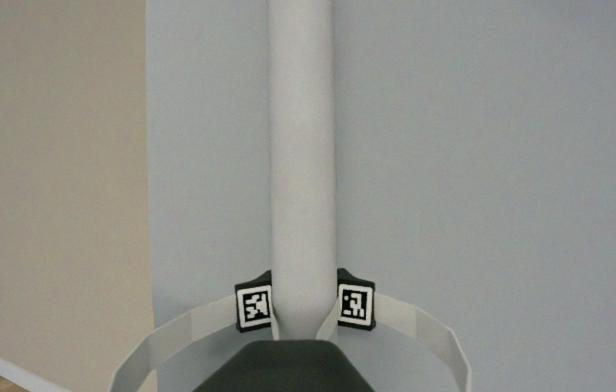

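Request:
move:
  blocking: false
  r2: {"base": {"translate_m": -0.243, "strafe_m": -0.108}, "joints": {"wrist_yaw_rad": -0.1}, "pace": "slow", "speeds": {"wrist_yaw_rad": 0.075}, "contact_limits": {"translate_m": 0.8}}
  cameras: []

Request:
wait:
  seconds: 5
  cameras: ["r2_wrist_camera", "r1_head_camera"]

Scene clock: 830.13 s.
move: r2 moving
r1.base_odometry: x=+0.396 y=+1.602 heading=+2.899
r1.turned_by_wheels: +0.000
r1.turned_by_imu: +0.000
r1.base_tilt: forward=-1.6 right=+1.2
r1.lidar_m: 1.26 1.03 1.20 2.40 2.51 2.00 1.89 2.00 2.40 2.28 1.28 0.98
r1.base_status: not commanded
r1.joint_positions: lift_m=+0.127 arm_m=+0.000 wrist_yaw_rad=+3.089 wrist_pitch_rad=+0.002 wrist_roll_rad=+0.000 gripper_m=+0.056
r1.joint_status: not commanded
r1.measured_speeds: translate_m=+0.000 strafe_m=+0.000 rotate_rad=+0.000 lift_m=+0.000 arm_m=+0.000 wrist_yaw_rad=+0.000 wrist_pitch_rad=+0.000 wrist_roll_rad=+0.000
r1.motor_effort: lift_m=+20(20) arm_m=-4(4) wheel_0=-3(3) wheel_1=+0(1) wheel_2=-1(1)
r1.servo_current: wrist_yaw_rad=46(65) wrist_pitch_rad=39(46) wrist_roll_rad=65(65) gripper_m=46(46)
r1.hand_pose: x=-0.1125 y=+0.1024 z=+0.3046 quat_wxyz=(+0.026, -0.001, +0.000, +1.000) (m; r1's base frame)
r1.wrist_depth_mm: - 137 - - - - - / - 137 - - - - - / 110 138 211 - - - - / 125 139 - - - - - / 137 - - - - - - / 1182 1182 195 1182 191 1160 1160 / 842 750 707 167 741 768 809
r2.base_odometry: x=-1.579 y=-2.569 heading=-1.554
r2.turned_by_wheels: -0.001
r2.turned_by_imu: +0.000
r2.base_tilt: forward=-0.6 right=+0.1
r2.lidar_m: 0.59 2.37 2.55 2.89 0.75 0.80 2.63 2.18 2.17 1.55 1.03 0.62
r2.base_status: translate_m moving; strafe_m moving
r2.joint_positions: lift_m=+0.750 arm_m=+0.229 wrist_yaw_rad=-0.285 wrist_pitch_rad=+0.003 wrist_roll_rad=+0.000 gripper_m=-0.029
r2.joint_status: wrist_yaw_rad moving
r2.measured_speeds: translate_m=-0.049 strafe_m=-0.022 rotate_rad=-0.001 lift_m=+0.000 arm_m=+0.000 wrist_yaw_rad=+0.074 wrist_pitch_rad=+0.000 wrist_roll_rad=+0.000
r2.motor_effort: lift_m=+20(20) arm_m=-4(4) wheel_0=-14(16) wheel_1=-13(13) wheel_2=+14(14)
r2.servo_current: wrist_yaw_rad=33(85) wrist_pitch_rad=39(46) wrist_roll_rad=52(59) gripper_m=91(98)
r2.contact_limits: translate_m 0.8
r2.hand_pose: x=+0.6521 y=-0.1650 z=+0.9272 quat_wxyz=(+0.990, +0.000, +0.001, -0.142) (m; r2's base frame)
r2.wrist_depth_mm: - - 229 163 268 294 320 / - 220 229 165 270 296 322 / - 221 231 166 271 296 324 / - 222 232 166 271 298 324 / - 223 232 168 276 300 329 / - 223 186 168 180 307 330 / - - 232 - 281 314 336
pictures: none
No camera images: "cameras" was empty.

Scene clock: 833.50 s.
earlier move: r2 done
r1.base_odometry: x=+0.396 y=+1.602 heading=+2.899
r1.turned_by_wheels: +0.000
r1.turned_by_imu: +0.000
r1.base_tilt: forward=-1.6 right=+1.2
r1.lidar_m: 1.37 1.03 1.21 2.41 2.51 1.98 1.88 1.99 2.42 2.30 1.25 0.95
r1.base_status: not commanded
r1.joint_positions: lift_m=+0.127 arm_m=+0.000 wrist_yaw_rad=+3.089 wrist_pitch_rad=+0.002 wrist_roll_rad=+0.000 gripper_m=+0.056
r1.joint_status: not commanded
r1.measured_speeds: translate_m=+0.000 strafe_m=+0.000 rotate_rad=+0.000 lift_m=+0.000 arm_m=+0.000 wrist_yaw_rad=+0.000 wrist_pitch_rad=+0.000 wrist_roll_rad=+0.000
r1.motor_effort: lift_m=+20(20) arm_m=-4(4) wheel_0=-3(3) wheel_1=+0(1) wheel_2=-1(1)
r1.servo_current: wrist_yaw_rad=46(65) wrist_pitch_rad=46(52) wrist_roll_rad=52(65) gripper_m=39(52)
r1.hand_pose: x=-0.1125 y=+0.1024 z=+0.3046 quat_wxyz=(+0.026, -0.001, +0.000, +1.000) (m; r1's base frame)
r1.wrist_depth_mm: - 137 - - - - - / - 138 - - - - - / 110 138 211 - - - - / 124 139 - - - - - / 138 1921 - - - - - / 1182 1205 195 1182 191 1138 1160 / 854 750 707 167 741 768 820
r2.base_odometry: x=-1.685 y=-2.341 heading=-1.553
r2.turned_by_wheels: +0.001
r2.turned_by_imu: +0.002
r2.base_tilt: forward=-0.6 right=+0.1
r2.lidar_m: 0.62 2.53 2.80 0.79 0.73 0.76 2.37 1.96 1.92 1.65 1.36 0.77
r2.base_status: done
r2.joint_positions: lift_m=+0.750 arm_m=+0.229 wrist_yaw_rad=-0.096 wrist_pitch_rad=+0.003 wrist_roll_rad=+0.000 gripper_m=-0.029
r2.joint_status: all done
r2.measured_speeds: translate_m=+0.000 strafe_m=+0.000 rotate_rad=+0.000 lift_m=+0.000 arm_m=+0.000 wrist_yaw_rad=+0.000 wrist_pitch_rad=+0.000 wrist_roll_rad=+0.000
r2.motor_effort: lift_m=+20(20) arm_m=-4(5) wheel_0=-5(17) wheel_1=-6(13) wheel_2=+14(18)
r2.servo_current: wrist_yaw_rad=46(91) wrist_pitch_rad=46(46) wrist_roll_rad=39(59) gripper_m=91(104)
r2.contact_limits: translate_m 0.8
r2.hand_pose: x=+0.6786 y=-0.1146 z=+0.9272 quat_wxyz=(+0.999, +0.000, +0.001, -0.048) (m; r2's base frame)
r2.wrist_depth_mm: - - 229 163 271 301 330 / - - 230 167 273 301 329 / - - 231 164 273 303 334 / - - 232 168 274 306 332 / - - 233 167 277 307 338 / - - 186 168 182 310 338 / - 1921 232 - 285 315 343
wait: 3.37 of 5 s (r2 has come to rest)
pictures: r1_head_camera, r2_wrist_camera
Images, in order (width x height): r1_head_camera 420x560, r2_wrist_camera 616x392.

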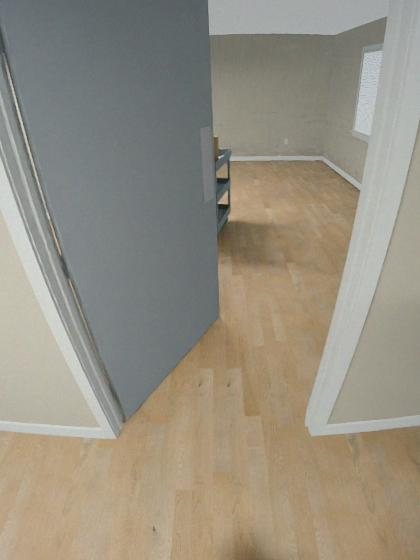

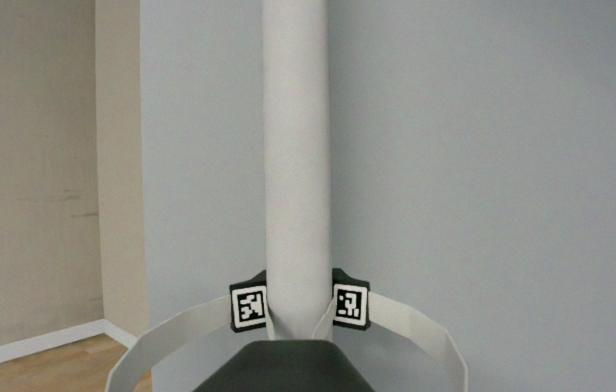

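Request:
move:
  blocking: false
  r2: {"base": {"rotate_rad": 0.12}, "joints": {"wrist_yaw_rad": -0.39, "arm_m": 0.256}, "pace": "slow", "speeds": {"wrist_yaw_rad": 0.45, "arm_m": 0.04}, "contact_limits": {"rotate_rad": 0.8}}
  cameras: []

Request:
wait:
  seconds: 2
  cameras: ["r2_wrist_camera"]

Scene clock: 848.53 s.
move: r2 moving
r1.base_odometry: x=+0.396 y=+1.602 heading=+2.899
r1.turned_by_wheels: +0.000
r1.turned_by_imu: +0.000
r1.base_tilt: forward=-1.6 right=+1.3
r1.lidar_m: 1.36 1.06 1.24 2.39 2.51 2.00 1.89 1.97 2.41 2.30 1.29 0.96
r1.base_status: not commanded
r1.joint_positions: lift_m=+0.127 arm_m=+0.000 wrist_yaw_rad=+3.089 wrist_pitch_rad=+0.002 wrist_roll_rad=+0.000 gripper_m=+0.056
r1.joint_status: not commanded
r1.measured_speeds: translate_m=+0.000 strafe_m=+0.000 rotate_rad=+0.000 lift_m=+0.000 arm_m=+0.000 wrist_yaw_rad=+0.000 wrist_pitch_rad=+0.000 wrist_roll_rad=+0.000
r1.motor_effort: lift_m=+20(20) arm_m=-4(4) wheel_0=-3(3) wheel_1=+1(1) wheel_2=-1(1)
r1.servo_current: wrist_yaw_rad=52(65) wrist_pitch_rad=46(46) wrist_roll_rad=52(72) gripper_m=46(46)
r1.hand_pose: x=-0.1125 y=+0.1024 z=+0.3046 quat_wxyz=(+0.026, -0.001, +0.000, +1.000) (m; r1's base frame)
r1.wrist_depth_mm: - 137 - - - - - / - 138 - - - - - / 110 137 212 - - - - / 124 139 - - - - - / 138 1983 - - - - - / 1182 1182 195 1205 191 1160 1138 / 854 759 715 167 741 768 820
r2.base_odometry: x=-1.686 y=-2.341 heading=-1.455
r2.turned_by_wheels: +0.098
r2.turned_by_imu: +0.096
r2.base_tilt: forward=-0.6 right=+0.1
r2.lidar_m: 0.63 2.79 2.81 0.77 0.72 3.78 2.22 1.95 1.94 1.56 1.17 0.63
r2.base_status: rotate_rad moving
r2.joint_positions: lift_m=+0.750 arm_m=+0.247 wrist_yaw_rad=-0.286 wrist_pitch_rad=+0.003 wrist_roll_rad=+0.000 gripper_m=-0.029
r2.joint_status: arm_m moving; wrist_yaw_rad moving
r2.measured_speeds: translate_m=-0.001 strafe_m=-0.001 rotate_rad=+0.196 lift_m=+0.000 arm_m=+0.040 wrist_yaw_rad=-0.464 wrist_pitch_rad=+0.000 wrist_roll_rad=+0.000
r2.motor_effort: lift_m=+20(20) arm_m=-4(4) wheel_0=-21(21) wheel_1=-10(11) wheel_2=-5(11)
r2.servo_current: wrist_yaw_rad=59(247) wrist_pitch_rad=39(46) wrist_roll_rad=33(52) gripper_m=85(98)
r2.contact_limits: rotate_rad 0.8
r2.hand_pose: x=+0.6701 y=-0.1652 z=+0.9272 quat_wxyz=(+0.990, +0.000, +0.001, -0.142) (m; r2's base frame)
r2.wrist_depth_mm: - 208 222 165 279 324 377 / - 209 224 164 282 327 368 / - 210 225 167 283 325 379 / - 211 227 166 290 329 382 / - 211 227 167 291 330 384 / - 212 217 168 181 342 389 / - 138 225 - 301 340 384
pictures: none
No camera images: "cameras" was empty.

Scene clock: 849.20 s.
earlier move: r2 done
r1.base_odometry: x=+0.396 y=+1.602 heading=+2.899
r1.turned_by_wheels: +0.000
r1.turned_by_imu: +0.000
r1.base_tilt: forward=-1.6 right=+1.3
r1.lidar_m: 1.35 1.04 1.21 2.41 2.50 2.00 1.91 2.02 2.42 2.29 1.28 0.98
r1.base_status: not commanded
r1.joint_positions: lift_m=+0.127 arm_m=+0.000 wrist_yaw_rad=+3.089 wrist_pitch_rad=+0.002 wrist_roll_rad=+0.000 gripper_m=+0.056
r1.joint_status: not commanded
r1.measured_speeds: translate_m=+0.000 strafe_m=+0.000 rotate_rad=+0.000 lift_m=+0.000 arm_m=+0.000 wrist_yaw_rad=+0.000 wrist_pitch_rad=+0.000 wrist_roll_rad=+0.000
r1.motor_effort: lift_m=+20(20) arm_m=-4(4) wheel_0=-2(3) wheel_1=+1(1) wheel_2=-1(1)
r1.servo_current: wrist_yaw_rad=59(65) wrist_pitch_rad=46(46) wrist_roll_rad=46(78) gripper_m=39(46)
r1.hand_pose: x=-0.1125 y=+0.1024 z=+0.3046 quat_wxyz=(+0.026, -0.001, +0.000, +1.000) (m; r1's base frame)
r1.wrist_depth_mm: - 137 - - - - - / - 137 - - - - - / 110 138 211 - - - - / 124 139 - - - - - / 137 1921 - - - - - / 1160 1205 195 1182 191 1160 1118 / 831 750 715 167 741 768 820
r2.base_odometry: x=-1.686 y=-2.341 heading=-1.436
r2.turned_by_wheels: +0.019
r2.turned_by_imu: +0.018
r2.base_tilt: forward=-0.6 right=+0.1
r2.lidar_m: 0.63 2.80 2.81 0.73 0.71 3.59 2.19 1.94 1.97 1.55 1.14 0.63
r2.base_status: done
r2.joint_positions: lift_m=+0.750 arm_m=+0.256 wrist_yaw_rad=-0.382 wrist_pitch_rad=+0.003 wrist_roll_rad=+0.000 gripper_m=-0.029
r2.joint_status: all done
r2.measured_speeds: translate_m=+0.000 strafe_m=+0.000 rotate_rad=+0.000 lift_m=+0.000 arm_m=+0.000 wrist_yaw_rad=+0.000 wrist_pitch_rad=+0.000 wrist_roll_rad=+0.000
r2.motor_effort: lift_m=+20(20) arm_m=-3(4) wheel_0=-18(26) wheel_1=-8(11) wheel_2=-6(11)
r2.servo_current: wrist_yaw_rad=59(247) wrist_pitch_rad=39(46) wrist_roll_rad=46(59) gripper_m=91(98)
r2.contact_limits: rotate_rad 0.8
r2.hand_pose: x=+0.6620 y=-0.1885 z=+0.9272 quat_wxyz=(+0.982, +0.000, +0.001, -0.190) (m; r2's base frame)
r2.wrist_depth_mm: - 204 224 164 297 353 - / - 204 224 165 294 355 - / - 204 224 167 298 355 - / - 207 225 166 297 357 - / - 208 226 169 301 359 - / - 209 185 171 180 373 - / 1921 124 224 - 317 336 -
wait: 0.67 of 2 s (r2 has come to rest)
pictures: r2_wrist_camera
Images, in order (width x height): r2_wrist_camera 616x392.

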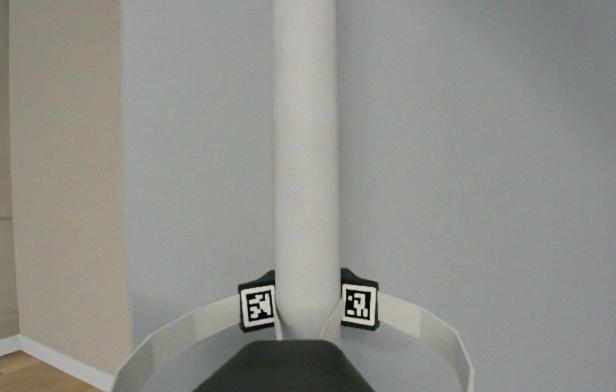

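Request:
move:
  blocking: false
  r2: {"base": {"translate_m": -0.282, "strafe_m": -0.175}, "joints": {"wrist_yaw_rad": -0.05}, "pace": "slow", "speeds": {"wrist_yaw_rad": 0.1}, "contact_limits": {"translate_m": 0.8}}
  cameras: []

Request:
wait:
  seconds: 6
  cameras: ["r2_wrist_camera", "r1_head_camera", "r2_head_camera"]

Scene clock: 861.47 s.
move: r2 moving
r1.base_odometry: x=+0.396 y=+1.602 heading=+2.899
r1.turned_by_wheels: +0.000
r1.turned_by_imu: +0.000
r1.base_tilt: forward=-1.6 right=+1.2
r1.lidar_m: 1.36 1.04 1.23 2.40 2.51 1.98 1.91 2.02 2.40 2.29 1.27 0.98
r1.base_status: not commanded
r1.joint_positions: lift_m=+0.127 arm_m=+0.000 wrist_yaw_rad=+3.089 wrist_pitch_rad=+0.002 wrist_roll_rad=+0.000 gripper_m=+0.056
r1.joint_status: not commanded
r1.measured_speeds: translate_m=+0.000 strafe_m=+0.000 rotate_rad=+0.000 lift_m=+0.000 arm_m=+0.000 wrist_yaw_rad=+0.000 wrist_pitch_rad=+0.000 wrist_roll_rad=+0.000
r1.motor_effort: lift_m=+20(20) arm_m=-4(4) wheel_0=-3(4) wheel_1=+1(1) wheel_2=-1(1)
r1.servo_current: wrist_yaw_rad=52(78) wrist_pitch_rad=26(52) wrist_roll_rad=46(72) gripper_m=39(52)
r1.hand_pose: x=-0.1125 y=+0.1024 z=+0.3046 quat_wxyz=(+0.026, -0.001, +0.000, +1.000) (m; r1's base frame)
r1.wrist_depth_mm: - 137 - - - - - / - 137 - - - - - / 110 138 210 - - - - / 125 139 - - - - - / 137 1983 - - - - - / 1205 1182 194 1182 191 1160 1138 / 854 750 707 167 750 788 820
r2.base_odometry: x=-1.694 y=-2.330 heading=-1.437
r2.turned_by_wheels: -0.001
r2.turned_by_imu: +0.000
r2.base_tilt: forward=-0.6 right=+0.1
r2.lidar_m: 0.63 2.80 2.82 0.75 0.72 3.54 2.20 1.94 1.95 1.56 1.15 0.63
r2.base_status: translate_m moving; strafe_m moving
r2.joint_positions: lift_m=+0.750 arm_m=+0.256 wrist_yaw_rad=-0.347 wrist_pitch_rad=+0.003 wrist_roll_rad=+0.000 gripper_m=-0.029
r2.joint_status: wrist_yaw_rad moving
r2.measured_speeds: translate_m=-0.047 strafe_m=-0.029 rotate_rad=+0.001 lift_m=+0.000 arm_m=+0.000 wrist_yaw_rad=+0.103 wrist_pitch_rad=+0.000 wrist_roll_rad=+0.000
r2.motor_effort: lift_m=+20(20) arm_m=-4(4) wheel_0=-13(16) wheel_1=-13(14) wheel_2=+11(11)
r2.servo_current: wrist_yaw_rad=104(104) wrist_pitch_rad=46(46) wrist_roll_rad=52(59) gripper_m=91(98)
r2.contact_limits: translate_m 0.8
r2.hand_pose: x=+0.6684 y=-0.1803 z=+0.9272 quat_wxyz=(+0.985, +0.000, +0.001, -0.173) (m; r2's base frame)
r2.wrist_depth_mm: - 206 224 165 290 342 - / - 206 224 166 291 345 397 / - 208 224 167 293 343 389 / - 209 226 165 293 347 399 / - 210 227 170 296 351 399 / - 210 184 171 181 366 - / 1983 124 224 - 312 330 -
pictures: none
No camera images: "cameras" was empty.

Scene clock: 865.47 s.
earlier move: r2 done
r1.base_odometry: x=+0.396 y=+1.602 heading=+2.899
r1.turned_by_wheels: +0.000
r1.turned_by_imu: +0.000
r1.base_tilt: forward=-1.6 right=+1.3
r1.lidar_m: 1.55 1.03 1.22 2.41 2.51 2.00 1.89 2.02 2.43 2.28 1.27 0.95
r1.base_status: not commanded
r1.joint_positions: lift_m=+0.127 arm_m=+0.000 wrist_yaw_rad=+3.089 wrist_pitch_rad=+0.002 wrist_roll_rad=+0.000 gripper_m=+0.056
r1.joint_status: not commanded
r1.measured_speeds: translate_m=+0.000 strafe_m=+0.000 rotate_rad=+0.000 lift_m=+0.000 arm_m=+0.000 wrist_yaw_rad=+0.000 wrist_pitch_rad=+0.000 wrist_roll_rad=+0.000
r1.motor_effort: lift_m=+20(20) arm_m=-4(4) wheel_0=-3(4) wheel_1=+0(1) wheel_2=-1(1)
r1.servo_current: wrist_yaw_rad=46(78) wrist_pitch_rad=39(52) wrist_roll_rad=39(72) gripper_m=39(52)
r1.hand_pose: x=-0.1125 y=+0.1024 z=+0.3046 quat_wxyz=(+0.026, -0.001, +0.000, +1.000) (m; r1's base frame)
r1.wrist_depth_mm: - 137 - - - - - / - 137 - - - - - / 110 138 211 - - - - / 124 139 - - - - - / 138 1983 - - - - - / 1182 1182 194 1160 191 1138 1138 / 866 759 699 167 741 778 809
r2.base_odometry: x=-1.897 y=-2.086 heading=-1.436
r2.turned_by_wheels: +0.001
r2.turned_by_imu: +0.002
r2.base_tilt: forward=-0.7 right=+0.1
r2.lidar_m: 0.67 3.11 3.12 0.77 0.87 3.04 1.82 1.62 1.63 1.64 1.42 0.82
r2.base_status: done
r2.joint_positions: lift_m=+0.750 arm_m=+0.256 wrist_yaw_rad=-0.048 wrist_pitch_rad=+0.003 wrist_roll_rad=+0.000 gripper_m=-0.029
r2.joint_status: all done
r2.measured_speeds: translate_m=+0.000 strafe_m=+0.000 rotate_rad=+0.000 lift_m=+0.000 arm_m=+0.000 wrist_yaw_rad=+0.000 wrist_pitch_rad=+0.000 wrist_roll_rad=+0.000
r2.motor_effort: lift_m=+20(20) arm_m=-4(4) wheel_0=+2(16) wheel_1=-7(14) wheel_2=+11(16)
r2.servo_current: wrist_yaw_rad=46(104) wrist_pitch_rad=39(52) wrist_roll_rad=33(59) gripper_m=98(98)
r2.contact_limits: translate_m 0.8
r2.hand_pose: x=+0.7108 y=-0.1012 z=+0.9272 quat_wxyz=(+1.000, +0.000, +0.001, -0.024) (m; r2's base frame)
r2.wrist_depth_mm: - 213 229 162 285 327 382 / - 214 226 164 287 329 382 / - 215 227 164 289 332 384 / - 216 229 166 289 332 384 / - - 229 167 290 334 389 / - - 187 168 181 343 394 / - 1808 228 - 300 355 387
wait: 4.00 of 6 s (r2 has come to rest)
pictures: r1_head_camera, r2_head_camera, r2_wrist_camera
Images, in order (width x height): r1_head_camera 420x560, r2_head_camera 420x560, r2_wrist_camera 616x392.

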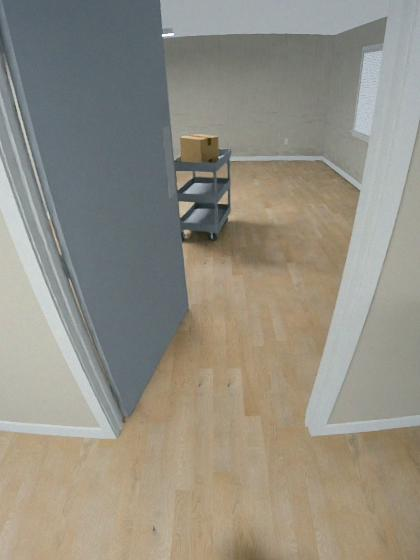

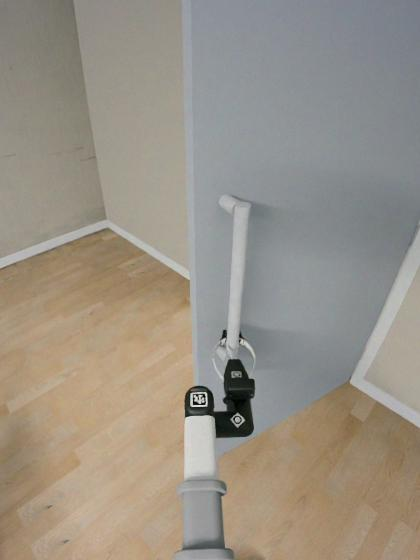

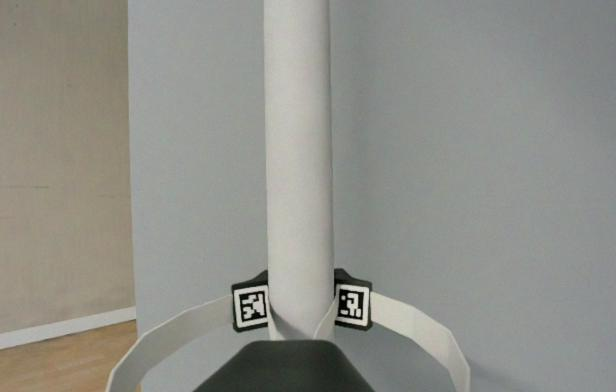

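Request:
move:
  blocking: false
  r2: {"base": {"rotate_rad": 0.15}, "joints": {"wrist_yaw_rad": -0.45, "arm_m": 0.295}, "pace": "slow", "speeds": {"wrist_yaw_rad": 0.45, "arm_m": 0.045}, "contact_limits": {"rotate_rad": 0.8}}
  cameras: []

Request:
wait:
  seconds: 2
  cameras: ["r2_wrist_camera"]

Scene clock: 893.97 s.
move: r2 moving
r1.base_odometry: x=+0.396 y=+1.602 heading=+2.899
r1.turned_by_wheels: +0.000
r1.turned_by_imu: +0.000
r1.base_tilt: forward=-1.6 right=+1.3
r1.lidar_m: 1.55 1.03 1.27 2.40 2.51 1.99 1.89 2.01 2.41 2.30 1.27 0.97
r1.base_status: not commanded
r1.joint_positions: lift_m=+0.127 arm_m=+0.000 wrist_yaw_rad=+3.089 wrist_pitch_rad=+0.002 wrist_roll_rad=+0.000 gripper_m=+0.056
r1.joint_status: not commanded
r1.measured_speeds: translate_m=+0.000 strafe_m=+0.000 rotate_rad=+0.000 lift_m=+0.000 arm_m=+0.000 wrist_yaw_rad=+0.000 wrist_pitch_rad=+0.000 wrist_roll_rad=+0.000
r1.motor_effort: lift_m=+20(20) arm_m=-4(4) wheel_0=-3(3) wheel_1=+1(1) wheel_2=-1(1)
r1.servo_current: wrist_yaw_rad=52(72) wrist_pitch_rad=46(52) wrist_roll_rad=26(59) gripper_m=46(46)
r1.hand_pose: x=-0.1125 y=+0.1024 z=+0.3046 quat_wxyz=(+0.026, -0.001, +0.000, +1.000) (m; r1's base frame)
r1.wrist_depth_mm: - 137 - - - - - / - 138 - - - - - / 110 138 211 - - - - / 124 139 - - - - - / 137 1983 - - - - - / 1205 1205 194 1205 190 1160 1138 / 842 750 715 167 732 788 809
r2.base_odometry: x=-1.897 y=-2.086 heading=-1.327
r2.turned_by_wheels: +0.108
r2.turned_by_imu: +0.102
r2.base_tilt: forward=-0.6 right=+0.1
r2.lidar_m: 0.65 3.12 0.93 0.79 4.37 2.68 1.78 1.62 1.66 1.52 1.43 0.72
r2.base_status: rotate_rad moving
r2.joint_positions: lift_m=+0.750 arm_m=+0.276 wrist_yaw_rad=-0.240 wrist_pitch_rad=+0.003 wrist_roll_rad=+0.000 gripper_m=-0.029
r2.joint_status: arm_m moving; wrist_yaw_rad moving
r2.measured_speeds: translate_m=-0.001 strafe_m=-0.003 rotate_rad=+0.271 lift_m=+0.000 arm_m=+0.046 wrist_yaw_rad=-0.489 wrist_pitch_rad=+0.000 wrist_roll_rad=+0.000
r2.motor_effort: lift_m=+20(20) arm_m=-2(5) wheel_0=-27(27) wheel_1=-10(12) wheel_2=-9(9)
r2.servo_current: wrist_yaw_rad=78(176) wrist_pitch_rad=39(46) wrist_roll_rad=52(52) gripper_m=91(98)
r2.contact_limits: rotate_rad 0.8
r2.hand_pose: x=+0.7064 y=-0.1534 z=+0.9272 quat_wxyz=(+0.993, +0.000, +0.001, -0.120) (m; r2's base frame)
r2.wrist_depth_mm: - 204 219 169 297 364 - / - 204 220 165 303 364 - / - 206 221 166 298 364 - / - 206 222 167 307 366 - / - 208 222 168 309 366 - / - 223 211 170 180 373 - / - 1756 216 - 322 353 -
pictures: none
No camera images: "cameras" was empty.

Scene clock: 894.87 s.
earlier move: r2 off_target
r1.base_odometry: x=+0.396 y=+1.602 heading=+2.899
r1.turned_by_wheels: +0.000
r1.turned_by_imu: +0.000
r1.base_tilt: forward=-1.6 right=+1.3
r1.lidar_m: 1.55 1.02 1.23 2.42 2.52 1.97 1.90 2.00 2.41 2.30 1.24 0.95
r1.base_status: not commanded
r1.joint_positions: lift_m=+0.127 arm_m=+0.000 wrist_yaw_rad=+3.089 wrist_pitch_rad=+0.002 wrist_roll_rad=+0.000 gripper_m=+0.056
r1.joint_status: not commanded
r1.measured_speeds: translate_m=+0.000 strafe_m=+0.000 rotate_rad=+0.000 lift_m=+0.000 arm_m=+0.000 wrist_yaw_rad=+0.000 wrist_pitch_rad=+0.000 wrist_roll_rad=+0.000
r1.motor_effort: lift_m=+20(20) arm_m=-4(4) wheel_0=-3(3) wheel_1=+0(1) wheel_2=-1(1)
r1.servo_current: wrist_yaw_rad=65(72) wrist_pitch_rad=39(52) wrist_roll_rad=33(59) gripper_m=39(46)
r1.hand_pose: x=-0.1125 y=+0.1024 z=+0.3046 quat_wxyz=(+0.026, -0.001, +0.000, +1.000) (m; r1's base frame)
r1.wrist_depth_mm: - 137 - - - - - / - 137 - - - - - / 110 138 211 - - - - / 124 139 - - - - - / 138 1921 - - - - - / 1205 1182 195 1182 190 1138 1138 / 854 750 715 167 741 768 820
r2.base_odometry: x=-1.897 y=-2.086 heading=-1.286
r2.turned_by_wheels: +0.041
r2.turned_by_imu: +0.008
r2.base_tilt: forward=-0.6 right=+0.1
r2.lidar_m: 0.67 3.11 0.94 0.78 4.36 2.65 1.77 1.63 1.69 1.55 1.43 0.65
r2.base_status: done
r2.joint_positions: lift_m=+0.750 arm_m=+0.295 wrist_yaw_rad=-0.429 wrist_pitch_rad=+0.003 wrist_roll_rad=+0.000 gripper_m=-0.029
r2.joint_status: wrist_yaw_rad off_target (ended at -0.429, target -0.450); the others done
r2.measured_speeds: translate_m=+0.000 strafe_m=+0.000 rotate_rad=+0.000 lift_m=+0.000 arm_m=+0.000 wrist_yaw_rad=+0.000 wrist_pitch_rad=+0.000 wrist_roll_rad=+0.000
r2.on_its_own: wrist_yaw_rad is at rest, and its servo_current (137 mA) is outside its rest range (0 to 104 mA)
r2.motor_effort: lift_m=+20(20) arm_m=+0(5) wheel_0=-8(35) wheel_1=-5(15) wheel_2=+1(12)
r2.servo_current: wrist_yaw_rad=137(195) wrist_pitch_rad=39(46) wrist_roll_rad=33(52) gripper_m=85(98)
r2.contact_limits: rotate_rad 0.8
r2.hand_pose: x=+0.6919 y=-0.1994 z=+0.9272 quat_wxyz=(+0.977, +0.000, +0.001, -0.213) (m; r2's base frame)
r2.wrist_depth_mm: - 190 224 163 336 - - / - 195 224 167 338 - - / - 191 225 165 338 - - / - 193 225 166 340 - - / - 198 227 167 342 - - / - 195 187 167 181 - - / - 189 221 - 362 - -
wait: 0.90 of 2 s (r2 has come to rest)
pictures: r2_wrist_camera
Images, in order (width x height): r2_wrist_camera 616x392.

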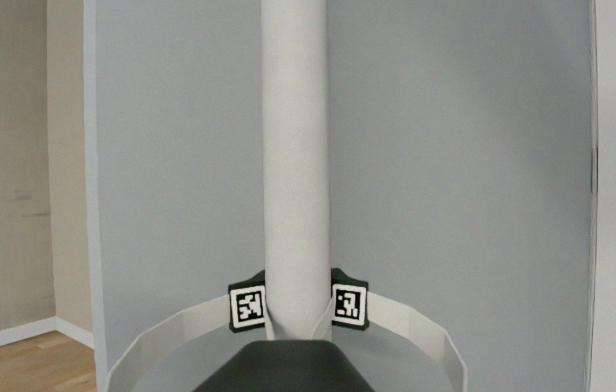

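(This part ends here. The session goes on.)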